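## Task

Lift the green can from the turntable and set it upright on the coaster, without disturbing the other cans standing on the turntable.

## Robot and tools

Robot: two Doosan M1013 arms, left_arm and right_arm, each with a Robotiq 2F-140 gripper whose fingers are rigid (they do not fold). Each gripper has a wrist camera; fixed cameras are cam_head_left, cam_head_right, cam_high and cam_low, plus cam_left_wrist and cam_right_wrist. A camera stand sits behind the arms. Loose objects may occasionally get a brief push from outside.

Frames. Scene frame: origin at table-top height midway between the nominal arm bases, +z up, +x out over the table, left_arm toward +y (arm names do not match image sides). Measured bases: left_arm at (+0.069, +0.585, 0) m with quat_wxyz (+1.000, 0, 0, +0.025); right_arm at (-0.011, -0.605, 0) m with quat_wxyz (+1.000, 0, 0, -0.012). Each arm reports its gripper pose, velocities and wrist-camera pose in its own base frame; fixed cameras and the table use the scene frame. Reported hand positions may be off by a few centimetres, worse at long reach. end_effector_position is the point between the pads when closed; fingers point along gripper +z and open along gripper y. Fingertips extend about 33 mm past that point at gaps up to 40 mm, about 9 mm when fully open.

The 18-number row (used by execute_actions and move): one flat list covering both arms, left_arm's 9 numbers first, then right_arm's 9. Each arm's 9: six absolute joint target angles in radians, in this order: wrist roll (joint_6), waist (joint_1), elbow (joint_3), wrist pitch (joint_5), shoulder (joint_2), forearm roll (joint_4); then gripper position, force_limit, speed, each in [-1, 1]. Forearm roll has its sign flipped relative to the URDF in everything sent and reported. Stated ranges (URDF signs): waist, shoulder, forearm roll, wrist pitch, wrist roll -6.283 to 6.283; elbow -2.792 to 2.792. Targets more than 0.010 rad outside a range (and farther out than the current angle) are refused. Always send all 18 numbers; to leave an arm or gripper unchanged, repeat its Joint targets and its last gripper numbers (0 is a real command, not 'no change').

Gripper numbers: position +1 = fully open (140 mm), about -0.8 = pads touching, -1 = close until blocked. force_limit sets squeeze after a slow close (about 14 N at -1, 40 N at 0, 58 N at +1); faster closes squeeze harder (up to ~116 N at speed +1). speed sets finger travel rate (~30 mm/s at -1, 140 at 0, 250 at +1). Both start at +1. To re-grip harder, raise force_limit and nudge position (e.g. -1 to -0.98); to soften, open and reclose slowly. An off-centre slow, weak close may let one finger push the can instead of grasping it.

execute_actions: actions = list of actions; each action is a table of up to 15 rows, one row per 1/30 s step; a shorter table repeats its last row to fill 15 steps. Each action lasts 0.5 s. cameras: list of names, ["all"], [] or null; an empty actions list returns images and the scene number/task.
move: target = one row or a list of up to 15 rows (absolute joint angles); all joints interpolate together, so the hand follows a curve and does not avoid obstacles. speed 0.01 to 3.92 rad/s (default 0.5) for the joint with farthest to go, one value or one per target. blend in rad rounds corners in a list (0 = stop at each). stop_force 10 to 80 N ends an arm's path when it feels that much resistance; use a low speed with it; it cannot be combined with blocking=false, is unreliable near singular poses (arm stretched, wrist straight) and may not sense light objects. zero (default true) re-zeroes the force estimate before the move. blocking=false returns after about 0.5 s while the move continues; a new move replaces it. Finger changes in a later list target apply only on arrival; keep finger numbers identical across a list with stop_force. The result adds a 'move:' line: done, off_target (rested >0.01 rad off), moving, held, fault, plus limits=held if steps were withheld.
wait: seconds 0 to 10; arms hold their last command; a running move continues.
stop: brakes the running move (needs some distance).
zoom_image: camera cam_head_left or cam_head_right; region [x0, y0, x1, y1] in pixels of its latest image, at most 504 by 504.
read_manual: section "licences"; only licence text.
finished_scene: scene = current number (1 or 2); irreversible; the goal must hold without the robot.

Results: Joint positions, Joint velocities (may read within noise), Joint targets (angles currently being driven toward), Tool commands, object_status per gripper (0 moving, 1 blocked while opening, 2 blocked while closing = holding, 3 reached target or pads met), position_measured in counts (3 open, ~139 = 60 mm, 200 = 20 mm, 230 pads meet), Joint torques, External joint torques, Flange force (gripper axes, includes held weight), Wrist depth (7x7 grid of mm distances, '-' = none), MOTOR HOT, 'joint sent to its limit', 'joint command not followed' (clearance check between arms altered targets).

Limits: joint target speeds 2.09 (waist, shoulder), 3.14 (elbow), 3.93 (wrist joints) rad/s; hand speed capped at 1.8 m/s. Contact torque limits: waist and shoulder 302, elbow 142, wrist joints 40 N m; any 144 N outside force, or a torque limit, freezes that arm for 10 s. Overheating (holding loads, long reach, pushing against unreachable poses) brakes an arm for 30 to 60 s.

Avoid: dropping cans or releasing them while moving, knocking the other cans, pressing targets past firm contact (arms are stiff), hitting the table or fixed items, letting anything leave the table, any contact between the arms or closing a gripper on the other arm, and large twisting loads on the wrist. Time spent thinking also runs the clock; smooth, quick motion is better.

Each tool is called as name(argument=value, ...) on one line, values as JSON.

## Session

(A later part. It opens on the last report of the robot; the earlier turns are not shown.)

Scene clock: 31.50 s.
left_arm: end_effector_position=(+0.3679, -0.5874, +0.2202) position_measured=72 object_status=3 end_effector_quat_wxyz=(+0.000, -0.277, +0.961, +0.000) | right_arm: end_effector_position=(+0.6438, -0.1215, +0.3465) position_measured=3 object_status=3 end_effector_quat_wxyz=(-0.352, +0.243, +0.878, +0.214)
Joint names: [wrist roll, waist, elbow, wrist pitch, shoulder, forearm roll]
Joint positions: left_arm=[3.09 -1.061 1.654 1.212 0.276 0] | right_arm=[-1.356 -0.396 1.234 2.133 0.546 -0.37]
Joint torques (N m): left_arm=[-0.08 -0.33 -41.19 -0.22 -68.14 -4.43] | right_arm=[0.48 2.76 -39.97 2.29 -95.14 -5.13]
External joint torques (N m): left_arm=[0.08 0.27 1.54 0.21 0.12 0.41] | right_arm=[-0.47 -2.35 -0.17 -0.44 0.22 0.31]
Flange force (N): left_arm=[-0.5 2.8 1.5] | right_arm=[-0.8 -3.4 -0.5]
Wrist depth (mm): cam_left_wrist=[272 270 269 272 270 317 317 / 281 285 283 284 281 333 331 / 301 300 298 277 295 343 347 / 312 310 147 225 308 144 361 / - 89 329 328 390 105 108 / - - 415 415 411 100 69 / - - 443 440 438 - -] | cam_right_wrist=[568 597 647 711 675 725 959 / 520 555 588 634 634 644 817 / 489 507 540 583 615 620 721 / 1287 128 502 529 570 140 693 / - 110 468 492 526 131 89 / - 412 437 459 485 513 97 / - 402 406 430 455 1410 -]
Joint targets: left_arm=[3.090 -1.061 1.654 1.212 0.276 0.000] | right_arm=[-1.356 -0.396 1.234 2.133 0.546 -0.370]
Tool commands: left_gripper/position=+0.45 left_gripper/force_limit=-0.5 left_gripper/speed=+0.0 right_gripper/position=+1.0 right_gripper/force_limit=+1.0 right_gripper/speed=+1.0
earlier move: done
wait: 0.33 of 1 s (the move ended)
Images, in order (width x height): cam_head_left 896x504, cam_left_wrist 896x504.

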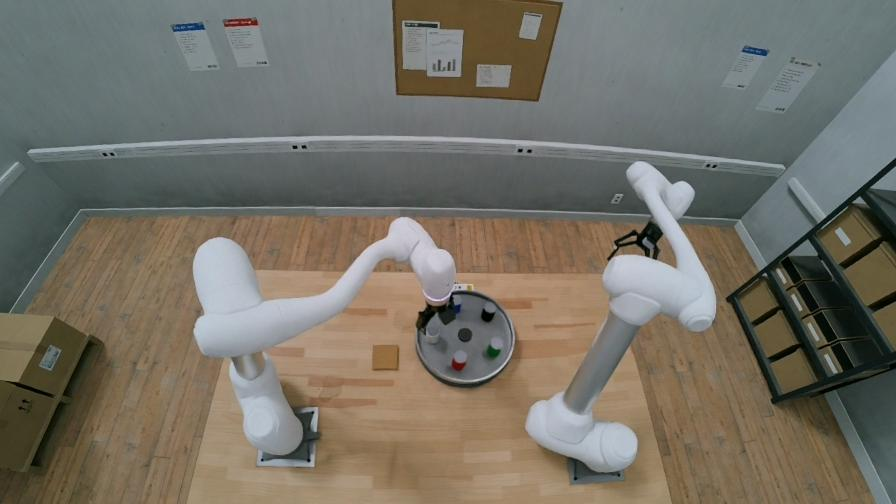

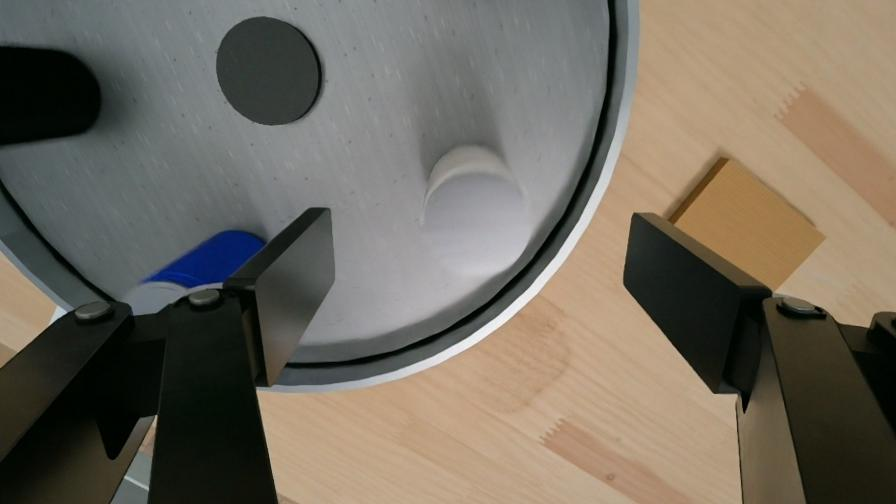

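wait(seconds=0.1, cameras=["cam_left_wrist"])

wait(seconds=0.4, cameras=["cam_left_wrist"])

wait(seconds=0.4, cameras=["cam_left_wrist"])

Scene clock: 34.97 s.
left_arm: end_effector_position=(+0.3679, -0.5874, +0.2201) position_measured=72 object_status=3 end_effector_quat_wxyz=(+0.000, -0.277, +0.961, +0.000) | right_arm: end_effector_position=(+0.6438, -0.1215, +0.3465) position_measured=3 object_status=3 end_effector_quat_wxyz=(-0.352, +0.243, +0.878, +0.214)
Joint names: [wrist roll, waist, elbow, wrist pitch, shoulder, forearm roll]
Joint positions: left_arm=[3.09 -1.061 1.654 1.212 0.276 0] | right_arm=[-1.356 -0.396 1.234 2.133 0.546 -0.37]
Joint torques (N m): left_arm=[-0.04 0 -41.29 -0.2 -68.41 -4.48] | right_arm=[0.43 1.84 -39.91 2.27 -95.57 -5.19]
External joint torques (N m): left_arm=[0.04 0.01 1.75 0.2 0.33 0.46] | right_arm=[-0.42 -1.74 -0.32 -0.41 0.54 0.36]
Flange force (N): left_arm=[-0.1 2.9 1.9] | right_arm=[-1.4 -2.4 -1.0]
Wrist depth (mm): cam_left_wrist=[272 269 269 267 266 317 316 / 285 287 283 281 276 333 331 / 265 298 299 298 298 345 346 / 275 313 147 315 310 144 362 / - 89 235 328 388 105 108 / - - 414 411 412 100 - / - - 440 440 438 - -] | cam_right_wrist=[571 598 645 703 686 747 959 / 525 553 595 639 629 637 817 / 487 511 541 581 612 615 734 / 1255 128 500 533 566 139 703 / - 110 466 493 521 130 89 / - 410 435 458 483 518 97 / - 401 409 428 453 1410 -]
Joint targets: left_arm=[3.090 -1.061 1.654 1.212 0.276 0.000] | right_arm=[-1.356 -0.396 1.234 2.133 0.546 -0.370]
Tool commands: left_gripper/position=+0.45 left_gripper/force_limit=-0.5 left_gripper/speed=+0.0 right_gripper/position=+1.0 right_gripper/force_limit=+1.0 right_gripper/speed=+1.0
wait: 0.10 s; at rest from the start
Images, in order (width x height): cam_left_wrist 896x504.

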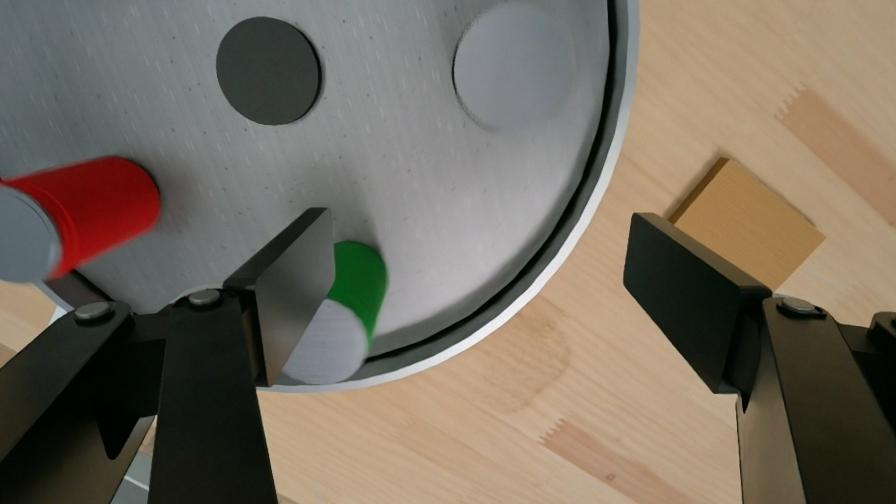

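Scene clock: 35.37 s.
left_arm: end_effector_position=(+0.3679, -0.5874, +0.2201) position_measured=72 object_status=3 end_effector_quat_wxyz=(+0.000, -0.277, +0.961, +0.000) | right_arm: end_effector_position=(+0.6438, -0.1215, +0.3465) position_measured=3 object_status=3 end_effector_quat_wxyz=(-0.352, +0.243, +0.878, +0.214)
Joint names: [wrist roll, waist, elbow, wrist pitch, shoulder, forearm roll]
Joint positions: left_arm=[3.09 -1.061 1.654 1.212 0.276 0] | right_arm=[-1.356 -0.396 1.234 2.133 0.546 -0.37]
Joint torques (N m): left_arm=[0.01 0.22 -41.35 -0.15 -68.12 -4.47] | right_arm=[0.52 2.46 -40.29 2.24 -95.25 -5.17]
External joint torques (N m): left_arm=[-0.01 -0.2 1.81 0.14 0.18 0.46] | right_arm=[-0.51 -2.57 0.06 -0.39 0.4 0.34]
Flange force (N): left_arm=[0.3 3.3 1.9] | right_arm=[-0.9 -3.9 -0.2]
Wrist depth (mm): cam_left_wrist=[272 269 269 271 270 317 315 / 275 286 282 282 281 332 331 / 299 300 299 214 294 343 347 / 313 313 147 314 311 144 364 / - 89 329 327 391 105 381 / - - 416 412 412 100 69 / - - 440 439 439 - -] | cam_right_wrist=[566 597 642 703 693 727 952 / 519 553 597 639 631 650 811 / 487 510 544 581 618 611 729 / 1268 128 502 531 575 131 691 / - 110 465 496 521 131 89 / - 410 434 457 487 513 97 / - 400 409 428 452 1402 -]
Joint targets: left_arm=[3.090 -1.061 1.654 1.212 0.276 0.000] | right_arm=[-1.356 -0.396 1.234 2.133 0.546 -0.370]
Tool commands: left_gripper/position=+0.45 left_gripper/force_limit=-0.5 left_gripper/speed=+0.0 right_gripper/position=+1.0 right_gripper/force_limit=+1.0 right_gripper/speed=+1.0
wait: 0.40 s; at rest by 0.17 s
Images, in order (width x height): cam_left_wrist 896x504.

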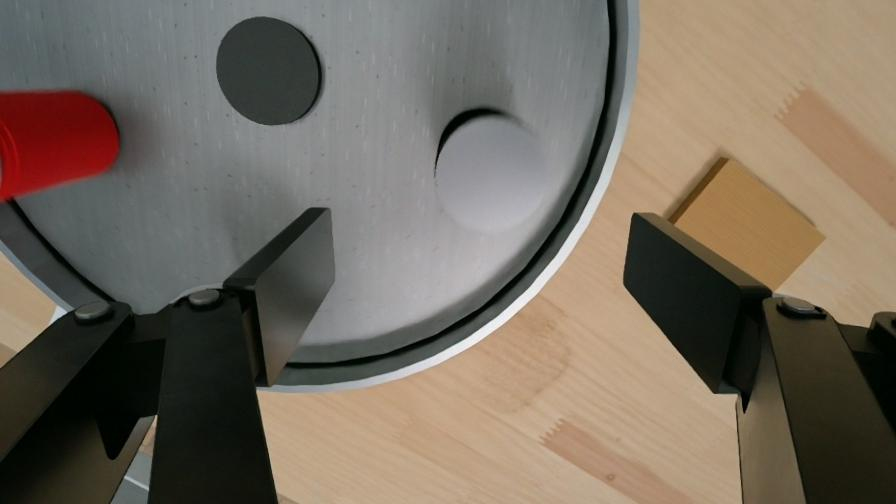

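Scene clock: 35.77 s.
left_arm: end_effector_position=(+0.3679, -0.5874, +0.2201) position_measured=72 object_status=3 end_effector_quat_wxyz=(+0.000, -0.277, +0.961, +0.000) | right_arm: end_effector_position=(+0.6438, -0.1215, +0.3465) position_measured=3 object_status=3 end_effector_quat_wxyz=(-0.352, +0.243, +0.878, +0.214)
Joint names: [wrist roll, waist, elbow, wrist pitch, shoulder, forearm roll]
Joint positions: left_arm=[3.09 -1.061 1.654 1.212 0.276 0] | right_arm=[-1.356 -0.396 1.234 2.133 0.546 -0.37]
Joint torques (N m): left_arm=[-0.03 0.3 -41.41 -0.12 -68.33 -4.47] | right_arm=[0.5 2.41 -39.95 2.2 -95.85 -5.02]
External joint torques (N m): left_arm=[0.03 -0.35 1.99 0.11 0.86 0.47] | right_arm=[-0.5 -1.92 -0.07 -0.36 1.17 0.21]
Flange force (N): left_arm=[0.5 2.7 2.6] | right_arm=[-2.0 -2.6 -1.1]
Wrist depth (mm): cam_left_wrist=[267 269 269 270 269 318 316 / 286 286 281 284 281 331 331 / 301 300 299 295 298 345 348 / 313 301 147 225 310 145 361 / - 89 328 328 390 105 380 / - - 415 413 413 100 69 / - - 441 438 439 - -] | cam_right_wrist=[571 597 645 707 669 725 949 / 526 552 592 637 639 642 817 / 485 508 544 580 614 615 734 / 1274 129 505 535 567 140 693 / - 110 466 493 526 131 89 / - 412 436 458 485 517 97 / - 402 407 431 452 1402 -]
Joint targets: left_arm=[3.090 -1.061 1.654 1.212 0.276 0.000] | right_arm=[-1.356 -0.396 1.234 2.133 0.546 -0.370]
Tool commands: left_gripper/position=+0.45 left_gripper/force_limit=-0.5 left_gripper/speed=+0.0 right_gripper/position=+1.0 right_gripper/force_limit=+1.0 right_gripper/speed=+1.0
wait: 0.40 s; at rest by 0.17 s
Images, in order (width x height): cam_left_wrist 896x504.

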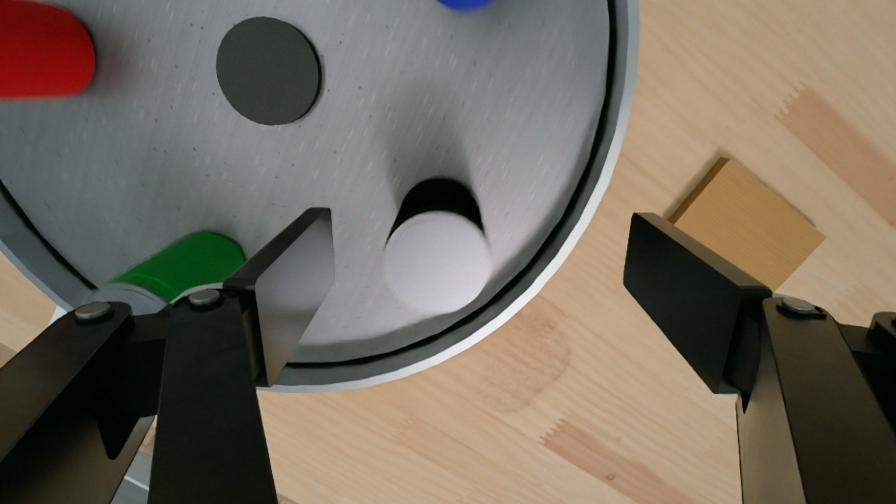

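move(target=[3.09, -1.175, 1.8013, 1.0113, 0.3290, 0.0, 0.45, -0.5, -0.2, -1.356, -0.396, 1.234, 2.133, 0.546, -0.370, 1.0, 1.0, 1.0], speed=0.4, cameras=["cam_left_wrist"])

wait(seconds=0.25, cameras=["cam_left_wrist"])

wait(seconds=0.25, cameras=["cam_left_wrist"])

wait(seconds=0.25, cameras=["cam_left_wrist"])

wait(seconds=0.25, cameras=["cam_left_wrist"])

Scene clock: 40.03 s.
left_arm: end_effector_position=(+0.2918, -0.6087, +0.1100) position_measured=72 object_status=3 end_effector_quat_wxyz=(+0.000, -0.222, +0.975, +0.000) | right_arm: end_effector_position=(+0.6438, -0.1215, +0.3465) position_measured=3 object_status=3 end_effector_quat_wxyz=(-0.352, +0.243, +0.878, +0.214)
Joint names: [wrist roll, waist, elbow, wrist pitch, shoulder, forearm roll]
Joint positions: left_arm=[3.09 -1.175 1.801 1.011 0.329 0] | right_arm=[-1.356 -0.396 1.234 2.133 0.546 -0.37]
Joint torques (N m): left_arm=[-0.01 -0.49 -37 -0.19 -70.15 -4.08] | right_arm=[0.49 1.42 -39.96 2.23 -95.57 -5.14]
External joint torques (N m): left_arm=[0.01 0.44 1.13 0.18 0.66 0.44] | right_arm=[-0.48 -1.44 -0.29 -0.37 0.3 0.3]
Flange force (N): left_arm=[-0.7 1.2 1.2] | right_arm=[-1.0 -2.2 -0.7]
Wrist depth (mm): cam_left_wrist=[173 173 172 172 172 219 218 / 181 181 180 162 178 229 228 / 191 191 186 102 186 241 240 / 197 196 115 107 195 144 253 / - 89 209 211 211 105 107 / - - 225 223 221 277 69 / - - 213 235 235 299 -] | cam_right_wrist=[567 595 647 705 682 731 942 / 522 556 595 640 636 645 809 / 487 508 543 577 615 617 725 / 1262 128 505 535 572 140 693 / - 110 466 491 521 131 89 / - 414 435 457 483 514 97 / - 401 408 430 450 1394 -]
Joint targets: left_arm=[3.090 -1.175 1.801 1.011 0.329 0.000] | right_arm=[-1.356 -0.396 1.234 2.133 0.546 -0.370]
move: done
Images, in order (width x height): cam_left_wrist 896x504.

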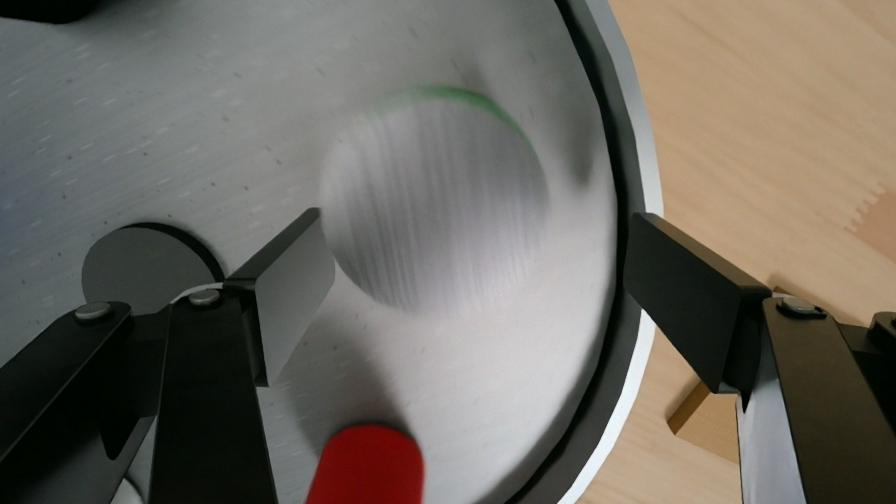

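Scene clock: 40.30 s.
left_arm: end_effector_position=(+0.2917, -0.6087, +0.1100) position_measured=72 object_status=3 end_effector_quat_wxyz=(+0.000, -0.222, +0.975, +0.000) | right_arm: end_effector_position=(+0.6438, -0.1215, +0.3465) position_measured=3 object_status=3 end_effector_quat_wxyz=(-0.352, +0.243, +0.878, +0.214)
Joint names: [wrist roll, waist, elbow, wrist pitch, shoulder, forearm roll]
Joint positions: left_arm=[3.09 -1.175 1.801 1.011 0.329 0] | right_arm=[-1.356 -0.396 1.234 2.133 0.546 -0.37]
Joint torques (N m): left_arm=[-0.05 0.04 -37.39 -0.18 -70.35 -4.17] | right_arm=[0.41 2.17 -40.18 2.26 -94.78 -5.13]
External joint torques (N m): left_arm=[0.05 0.08 1.53 0.18 0.54 0.53] | right_arm=[-0.4 -2.8 0.2 -0.42 0.59 0.32]
Flange force (N): left_arm=[-0.2 2.2 1.5] | right_arm=[-1.0 -4.0 -0.1]
Wrist depth (mm): cam_left_wrist=[173 172 172 172 172 219 218 / 181 181 181 180 178 230 229 / 191 190 190 186 189 240 240 / 196 195 147 118 195 144 253 / - 89 147 114 206 105 263 / - - 226 120 206 277 - / - - 232 238 235 299 -] | cam_right_wrist=[567 599 649 697 680 744 956 / 522 553 587 637 629 649 822 / 490 507 543 583 617 615 740 / 1274 128 500 537 572 140 662 / - 110 466 492 525 131 89 / - 414 437 457 484 512 97 / - 402 410 429 448 1379 -]
Joint targets: left_arm=[3.090 -1.175 1.801 1.011 0.329 0.000] | right_arm=[-1.356 -0.396 1.234 2.133 0.546 -0.370]
Tool commands: left_gripper/position=+0.45 left_gripper/force_limit=-0.5 left_gripper/speed=-0.2 right_gripper/position=+1.0 right_gripper/force_limit=+1.0 right_gripper/speed=+1.0
wait: 0.27 s; at rest by 0.17 s
Images, in order (width x height): cam_left_wrist 896x504.

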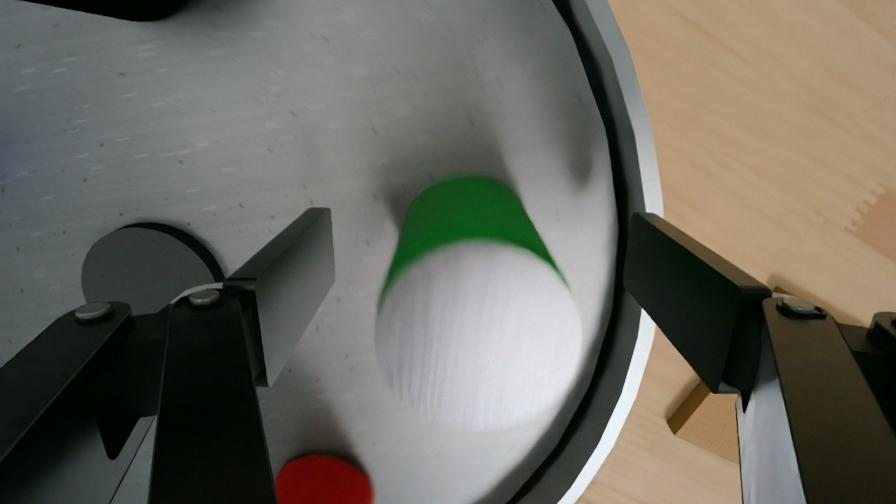

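Scene clock: 40.57 s.
left_arm: end_effector_position=(+0.2917, -0.6087, +0.1100) position_measured=72 object_status=3 end_effector_quat_wxyz=(+0.000, -0.222, +0.975, +0.000) | right_arm: end_effector_position=(+0.6438, -0.1215, +0.3465) position_measured=3 object_status=3 end_effector_quat_wxyz=(-0.352, +0.243, +0.878, +0.214)
Joint names: [wrist roll, waist, elbow, wrist pitch, shoulder, forearm roll]
Joint positions: left_arm=[3.09 -1.175 1.801 1.011 0.329 0] | right_arm=[-1.356 -0.396 1.234 2.133 0.546 -0.37]
Joint torques (N m): left_arm=[-0.1 0.04 -37.21 -0.16 -70.17 -4.05] | right_arm=[0.45 1.55 -40.16 2.26 -95.37 -5.11]
External joint torques (N m): left_arm=[0.1 -0.16 1.38 0.15 0.87 0.41] | right_arm=[-0.44 -1.87 -0.19 -0.4 0.27 0.26]
Flange force (N): left_arm=[0.1 1.5 1.7] | right_arm=[-0.9 -2.7 -0.5]
Wrist depth (mm): cam_left_wrist=[174 173 172 172 172 219 219 / 181 181 181 181 178 229 229 / 191 191 190 190 189 241 241 / 196 195 147 197 199 145 253 / - 89 208 155 208 105 108 / - - 224 123 199 281 69 / - - 238 128 213 299 -] | cam_right_wrist=[565 599 655 709 695 742 952 / 524 558 588 636 634 650 825 / 490 513 543 580 614 612 729 / 1274 128 504 535 570 140 691 / - 110 466 494 525 130 89 / - 412 435 460 489 513 98 / - 400 410 429 453 1394 -]
Joint targets: left_arm=[3.090 -1.175 1.801 1.011 0.329 0.000] | right_arm=[-1.356 -0.396 1.234 2.133 0.546 -0.370]
Tool commands: left_gripper/position=+0.45 left_gripper/force_limit=-0.5 left_gripper/speed=-0.2 right_gripper/position=+1.0 right_gripper/force_limit=+1.0 right_gripper/speed=+1.0
wait: 0.27 s; at rest by 0.17 s
Images, in order (width x height): cam_left_wrist 896x504.

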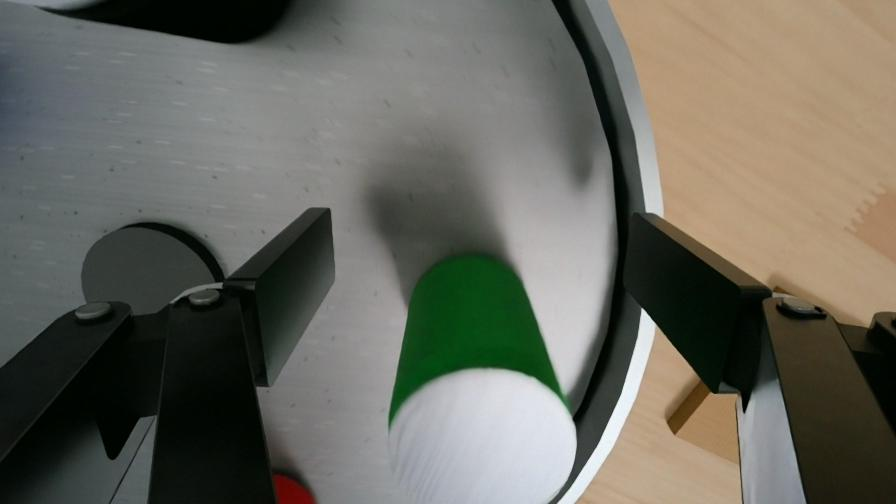

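Scene clock: 40.83 s.
left_arm: end_effector_position=(+0.2917, -0.6087, +0.1100) position_measured=72 object_status=3 end_effector_quat_wxyz=(+0.000, -0.222, +0.975, +0.000) | right_arm: end_effector_position=(+0.6438, -0.1215, +0.3465) position_measured=3 object_status=3 end_effector_quat_wxyz=(-0.352, +0.243, +0.878, +0.214)
Joint names: [wrist roll, waist, elbow, wrist pitch, shoulder, forearm roll]
Joint positions: left_arm=[3.09 -1.175 1.801 1.011 0.329 0] | right_arm=[-1.356 -0.396 1.234 2.133 0.546 -0.37]
Joint torques (N m): left_arm=[-0.02 -0.06 -37.3 -0.2 -70.35 -4.11] | right_arm=[0.48 1.97 -39.76 2.19 -95.32 -5.13]
External joint torques (N m): left_arm=[0.02 -0.02 1.61 0.19 1.21 0.49] | right_arm=[-0.47 -1.84 -0.17 -0.35 1.3 0.33]
Flange force (N): left_arm=[0.0 1.4 2.1] | right_arm=[-2.3 -2.4 -1.4]
Wrist depth (mm): cam_left_wrist=[- 93 104 172 172 218 218 / 181 182 181 180 178 230 228 / 191 191 191 190 189 241 241 / 197 195 147 200 199 144 254 / - 89 209 209 211 105 108 / - - 224 168 221 279 71 / - - 239 140 229 298 -] | cam_right_wrist=[572 597 654 707 677 721 956 / 522 555 598 639 639 645 819 / 486 509 543 581 614 614 723 / 1249 128 507 531 568 140 678 / - 110 466 489 526 131 88 / - 412 436 458 484 517 97 / - 404 408 429 454 1394 -]
Joint targets: left_arm=[3.090 -1.175 1.801 1.011 0.329 0.000] | right_arm=[-1.356 -0.396 1.234 2.133 0.546 -0.370]
Tool commands: left_gripper/position=+0.45 left_gripper/force_limit=-0.5 left_gripper/speed=-0.2 right_gripper/position=+1.0 right_gripper/force_limit=+1.0 right_gripper/speed=+1.0
wait: 0.27 s; at rest by 0.17 s
Images, in order (width x height): cam_left_wrist 896x504.

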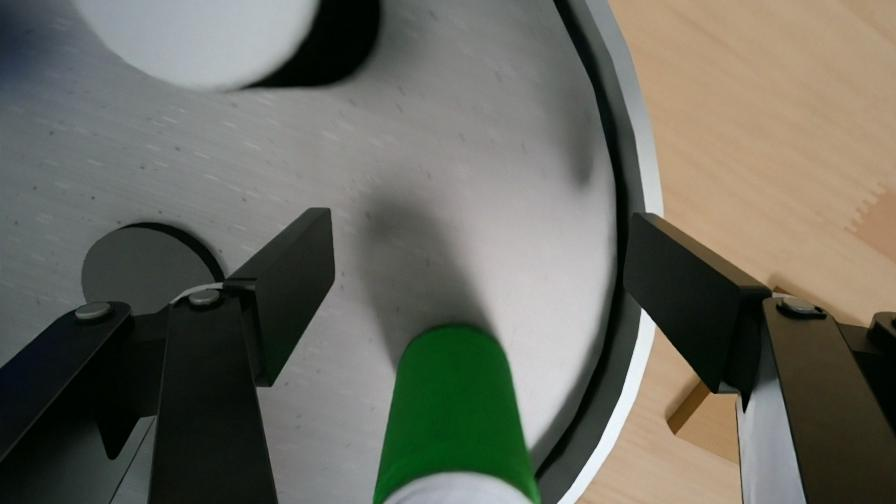

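Scene clock: 41.10 s.
left_arm: end_effector_position=(+0.2917, -0.6087, +0.1100) position_measured=72 object_status=3 end_effector_quat_wxyz=(+0.000, -0.222, +0.975, +0.000) | right_arm: end_effector_position=(+0.6438, -0.1215, +0.3465) position_measured=3 object_status=3 end_effector_quat_wxyz=(-0.352, +0.243, +0.878, +0.214)
Joint names: [wrist roll, waist, elbow, wrist pitch, shoulder, forearm roll]
Joint positions: left_arm=[3.09 -1.175 1.801 1.011 0.329 0] | right_arm=[-1.356 -0.396 1.234 2.133 0.546 -0.37]
Joint torques (N m): left_arm=[0.03 -0.17 -37.29 -0.16 -70.25 -4.1] | right_arm=[0.62 1.6 -40.22 2.29 -95.52 -5.18]
External joint torques (N m): left_arm=[-0.02 0.2 1.55 0.15 0.9 0.47] | right_arm=[-0.61 -1.32 0.05 -0.43 0.58 0.35]
Flange force (N): left_arm=[-0.3 1.7 1.9] | right_arm=[-1.2 -2.6 0.2]
Wrist depth (mm): cam_left_wrist=[173 95 92 169 172 218 218 / 182 178 97 177 179 230 228 / 191 191 104 190 189 241 241 / 196 196 147 200 199 144 254 / - 89 209 211 210 105 108 / - - 224 218 221 277 69 / - - 236 184 234 300 -] | cam_right_wrist=[563 594 642 711 675 729 949 / 525 552 594 636 637 640 806 / 489 510 540 576 614 614 740 / 1274 128 502 536 566 140 701 / - 110 468 494 519 131 89 / - 412 436 464 484 516 97 / - 403 409 431 452 1394 -]
Joint targets: left_arm=[3.090 -1.175 1.801 1.011 0.329 0.000] | right_arm=[-1.356 -0.396 1.234 2.133 0.546 -0.370]
Tool commands: left_gripper/position=+0.45 left_gripper/force_limit=-0.5 left_gripper/speed=-0.2 right_gripper/position=+1.0 right_gripper/force_limit=+1.0 right_gripper/speed=+1.0
wait: 0.27 s; at rest by 0.17 s
Images, in order (width x height): cam_left_wrist 896x504.

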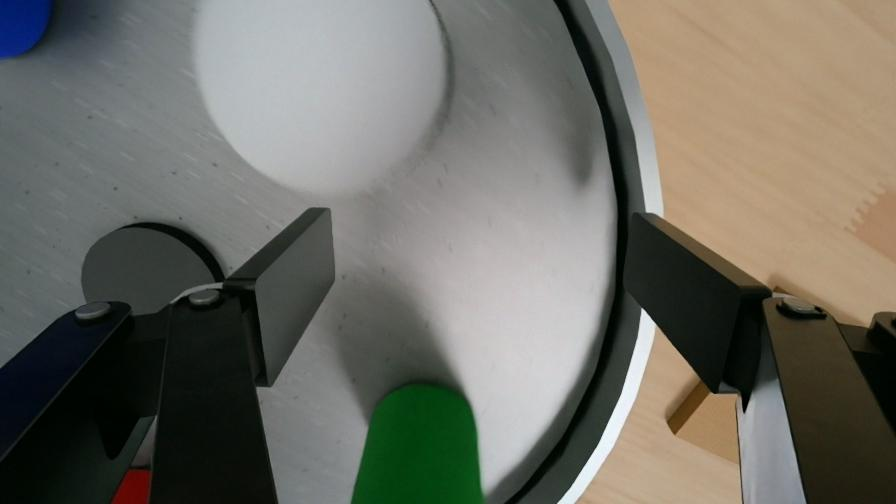

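wait(seconds=2.7, cameras=[])

Scene clock: 46.50 s.
left_arm: end_effector_position=(+0.2917, -0.6087, +0.1100) position_measured=72 object_status=3 end_effector_quat_wxyz=(+0.000, -0.222, +0.975, +0.000) | right_arm: end_effector_position=(+0.6438, -0.1215, +0.3465) position_measured=3 object_status=3 end_effector_quat_wxyz=(-0.352, +0.243, +0.878, +0.214)
Joint names: [wrist roll, waist, elbow, wrist pitch, shoulder, forearm roll]
Joint positions: left_arm=[3.09 -1.175 1.801 1.011 0.329 0] | right_arm=[-1.356 -0.396 1.234 2.133 0.546 -0.37]
Joint torques (N m): left_arm=[-0.03 -0.16 -37.22 -0.2 -70.32 -4.18] | right_arm=[0.46 2.27 -39.98 2.24 -95.62 -5.14]
External joint torques (N m): left_arm=[0.03 0.14 1.32 0.18 0.59 0.54] | right_arm=[-0.45 -2.68 -0.27 -0.38 0.77 0.3]
Flange force (N): left_arm=[-0.3 1.7 1.3] | right_arm=[-1.7 -3.4 -1.5]
Wrist depth (mm): cam_left_wrist=[173 169 94 170 172 219 218 / 181 181 97 177 179 229 228 / 190 190 192 190 190 240 241 / 197 195 147 200 199 144 253 / - 89 209 211 210 105 107 / - - 224 218 221 285 - / - - 233 178 234 299 -] | cam_right_wrist=[565 597 650 703 682 721 942 / 522 550 590 637 640 645 814 / 492 509 540 581 617 617 725 / 1294 128 500 530 570 139 691 / - 110 464 495 521 131 88 / - 411 437 461 486 510 97 / - 397 409 429 453 1364 -]
Joint targets: left_arm=[3.090 -1.175 1.801 1.011 0.329 0.000] | right_arm=[-1.356 -0.396 1.234 2.133 0.546 -0.370]
Tool commands: left_gripper/position=+0.45 left_gripper/force_limit=-0.5 left_gripper/speed=-0.2 right_gripper/position=+1.0 right_gripper/force_limit=+1.0 right_gripper/speed=+1.0
wait: 2.70 s; at rest from the start
No camera images: "cameras" was empty.

wait(seconds=0.0, cameras=["cam_left_wrist"])

wait(seconds=0.13, cameras=["cam_left_wrist"])

wait(seconds=0.13, cameras=["cam_left_wrist"])

Scene clock: 48.83 s.
left_arm: end_effector_position=(+0.2917, -0.6087, +0.1100) position_measured=72 object_status=3 end_effector_quat_wxyz=(+0.000, -0.222, +0.975, +0.000) | right_arm: end_effector_position=(+0.6438, -0.1215, +0.3465) position_measured=3 object_status=3 end_effector_quat_wxyz=(-0.352, +0.243, +0.878, +0.214)
Joint names: [wrist roll, waist, elbow, wrist pitch, shoulder, forearm roll]
Joint positions: left_arm=[3.09 -1.175 1.801 1.011 0.329 0] | right_arm=[-1.356 -0.396 1.234 2.133 0.546 -0.37]
Joint torques (N m): left_arm=[-0.08 0.41 -37.41 -0.2 -70.02 -4.03] | right_arm=[0.47 1.57 -39.86 2.21 -95.87 -5.13]
External joint torques (N m): left_arm=[0.08 -0.46 1.63 0.18 0.8 0.4] | right_arm=[-0.46 -1.55 -0.51 -0.35 0.43 0.28]
Flange force (N): left_arm=[0.6 2.1 1.8] | right_arm=[-1.4 -2.0 -1.5]
Wrist depth (mm): cam_left_wrist=[- 94 136 172 172 218 218 / 181 181 180 180 179 229 228 / 190 191 190 189 189 240 240 / 197 195 147 200 199 145 253 / - 89 209 186 211 105 108 / - - 224 139 219 278 69 / - - 238 128 222 299 -] | cam_right_wrist=[572 594 650 705 695 725 938 / 525 552 587 634 634 652 814 / 492 512 545 576 614 618 736 / 1294 128 499 532 572 140 686 / - 110 464 494 525 131 89 / - 411 434 460 485 513 97 / - 400 407 428 451 1394 -]
Joint targets: left_arm=[3.090 -1.175 1.801 1.011 0.329 0.000] | right_arm=[-1.356 -0.396 1.234 2.133 0.546 -0.370]
Tool commands: left_gripper/position=+0.45 left_gripper/force_limit=-0.5 left_gripper/speed=-0.2 right_gripper/position=+1.0 right_gripper/force_limit=+1.0 right_gripper/speed=+1.0
Images, in order (width x height): cam_left_wrist 896x504.

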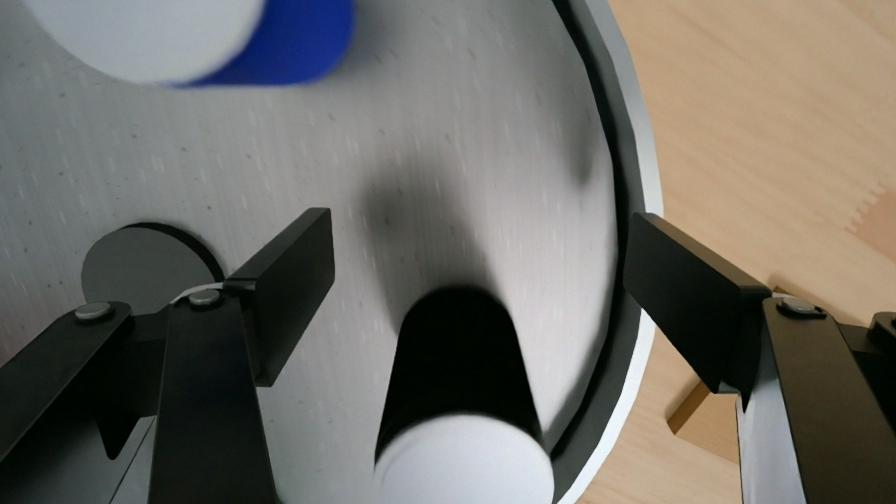

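Scene clock: 48.97 s.
left_arm: end_effector_position=(+0.2917, -0.6087, +0.1100) position_measured=72 object_status=3 end_effector_quat_wxyz=(+0.000, -0.222, +0.975, +0.000) | right_arm: end_effector_position=(+0.6438, -0.1215, +0.3465) position_measured=3 object_status=3 end_effector_quat_wxyz=(-0.352, +0.243, +0.878, +0.214)
Joint names: [wrist roll, waist, elbow, wrist pitch, shoulder, forearm roll]
Joint positions: left_arm=[3.09 -1.175 1.801 1.011 0.329 0] | right_arm=[-1.356 -0.396 1.234 2.133 0.546 -0.37]
Joint torques (N m): left_arm=[-0.03 0.12 -37.37 -0.21 -69.87 -4.08] | right_arm=[0.42 1.71 -40.14 2.23 -95.16 -5.14]
External joint torques (N m): left_arm=[0.03 -0.09 1.45 0.19 0.33 0.43] | right_arm=[-0.41 -1.55 -0.09 -0.38 0.05 0.31]
Flange force (N): left_arm=[0.1 2.3 1.2] | right_arm=[-0.5 -2.5 0.0]
Wrist depth (mm): cam_left_wrist=[- 94 94 172 172 218 218 / 183 98 120 180 178 229 229 / 191 190 190 189 189 241 240 / 197 196 147 200 199 144 254 / - 89 209 208 211 105 107 / - - 224 165 221 278 69 / - - 236 135 231 298 -] | cam_right_wrist=[566 595 649 703 680 729 959 / 521 557 595 634 632 649 801 / 486 513 541 581 611 612 751 / 1268 128 500 528 568 140 705 / - 110 466 493 527 131 89 / - 412 434 458 482 513 97 / - 400 409 431 451 1364 -]
Joint targets: left_arm=[3.090 -1.175 1.801 1.011 0.329 0.000] | right_arm=[-1.356 -0.396 1.234 2.133 0.546 -0.370]
Tool commands: left_gripper/position=+0.45 left_gripper/force_limit=-0.5 left_gripper/speed=-0.2 right_gripper/position=+1.0 right_gripper/force_limit=+1.0 right_gripper/speed=+1.0
wait: 0.13 s; no rest
Images, in order (width x height): cam_left_wrist 896x504.

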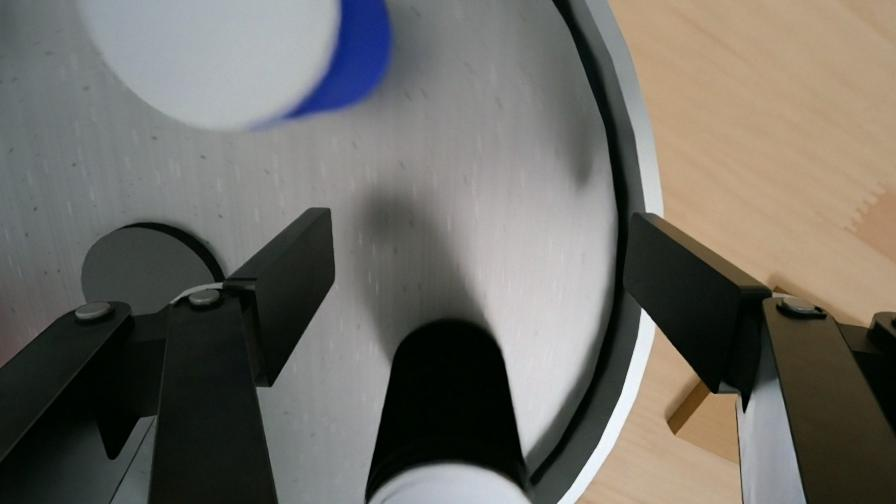

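Scene clock: 49.10 s.
left_arm: end_effector_position=(+0.2917, -0.6087, +0.1100) position_measured=72 object_status=3 end_effector_quat_wxyz=(+0.000, -0.222, +0.975, +0.000) | right_arm: end_effector_position=(+0.6438, -0.1215, +0.3465) position_measured=3 object_status=3 end_effector_quat_wxyz=(-0.352, +0.243, +0.878, +0.214)
Joint names: [wrist roll, waist, elbow, wrist pitch, shoulder, forearm roll]
Joint positions: left_arm=[3.09 -1.175 1.801 1.011 0.329 0] | right_arm=[-1.356 -0.396 1.234 2.133 0.546 -0.37]
Joint torques (N m): left_arm=[-0.06 0 -37.47 -0.16 -70.09 -4.08] | right_arm=[0.36 1.41 -39.8 2.25 -95.42 -5.09]
External joint torques (N m): left_arm=[0.06 -0.01 1.77 0.16 0.68 0.45] | right_arm=[-0.35 -1.72 -0.21 -0.42 1.33 0.28]
Flange force (N): left_arm=[-0.1 2.5 1.8] | right_arm=[-2.4 -2.0 -1.5]
Wrist depth (mm): cam_left_wrist=[172 94 93 170 172 219 218 / 182 97 97 180 179 230 229 / 191 192 112 190 189 241 241 / 197 196 147 200 200 145 253 / - 89 209 211 210 105 108 / - - 225 193 221 285 69 / - - 236 156 235 299 -] | cam_right_wrist=[568 598 649 705 678 723 959 / 521 557 595 636 642 652 809 / 488 507 541 580 617 617 738 / 1274 128 501 535 572 140 682 / - 110 470 493 521 131 89 / - 411 435 460 486 513 97 / - 402 408 430 451 1394 -]
Joint targets: left_arm=[3.090 -1.175 1.801 1.011 0.329 0.000] | right_arm=[-1.356 -0.396 1.234 2.133 0.546 -0.370]
Tool commands: left_gripper/position=+0.45 left_gripper/force_limit=-0.5 left_gripper/speed=-0.2 right_gripper/position=+1.0 right_gripper/force_limit=+1.0 right_gripper/speed=+1.0
wait: 0.13 s; no rest
Images, in order (width x height): cam_left_wrist 896x504.

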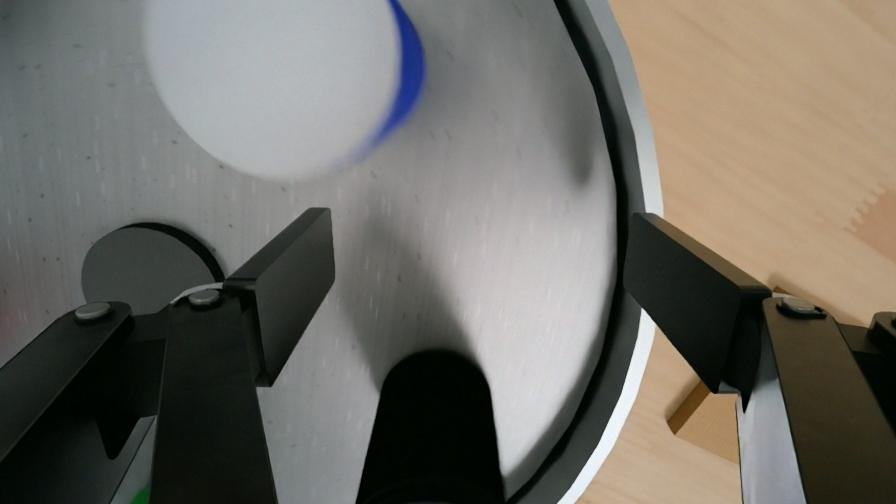

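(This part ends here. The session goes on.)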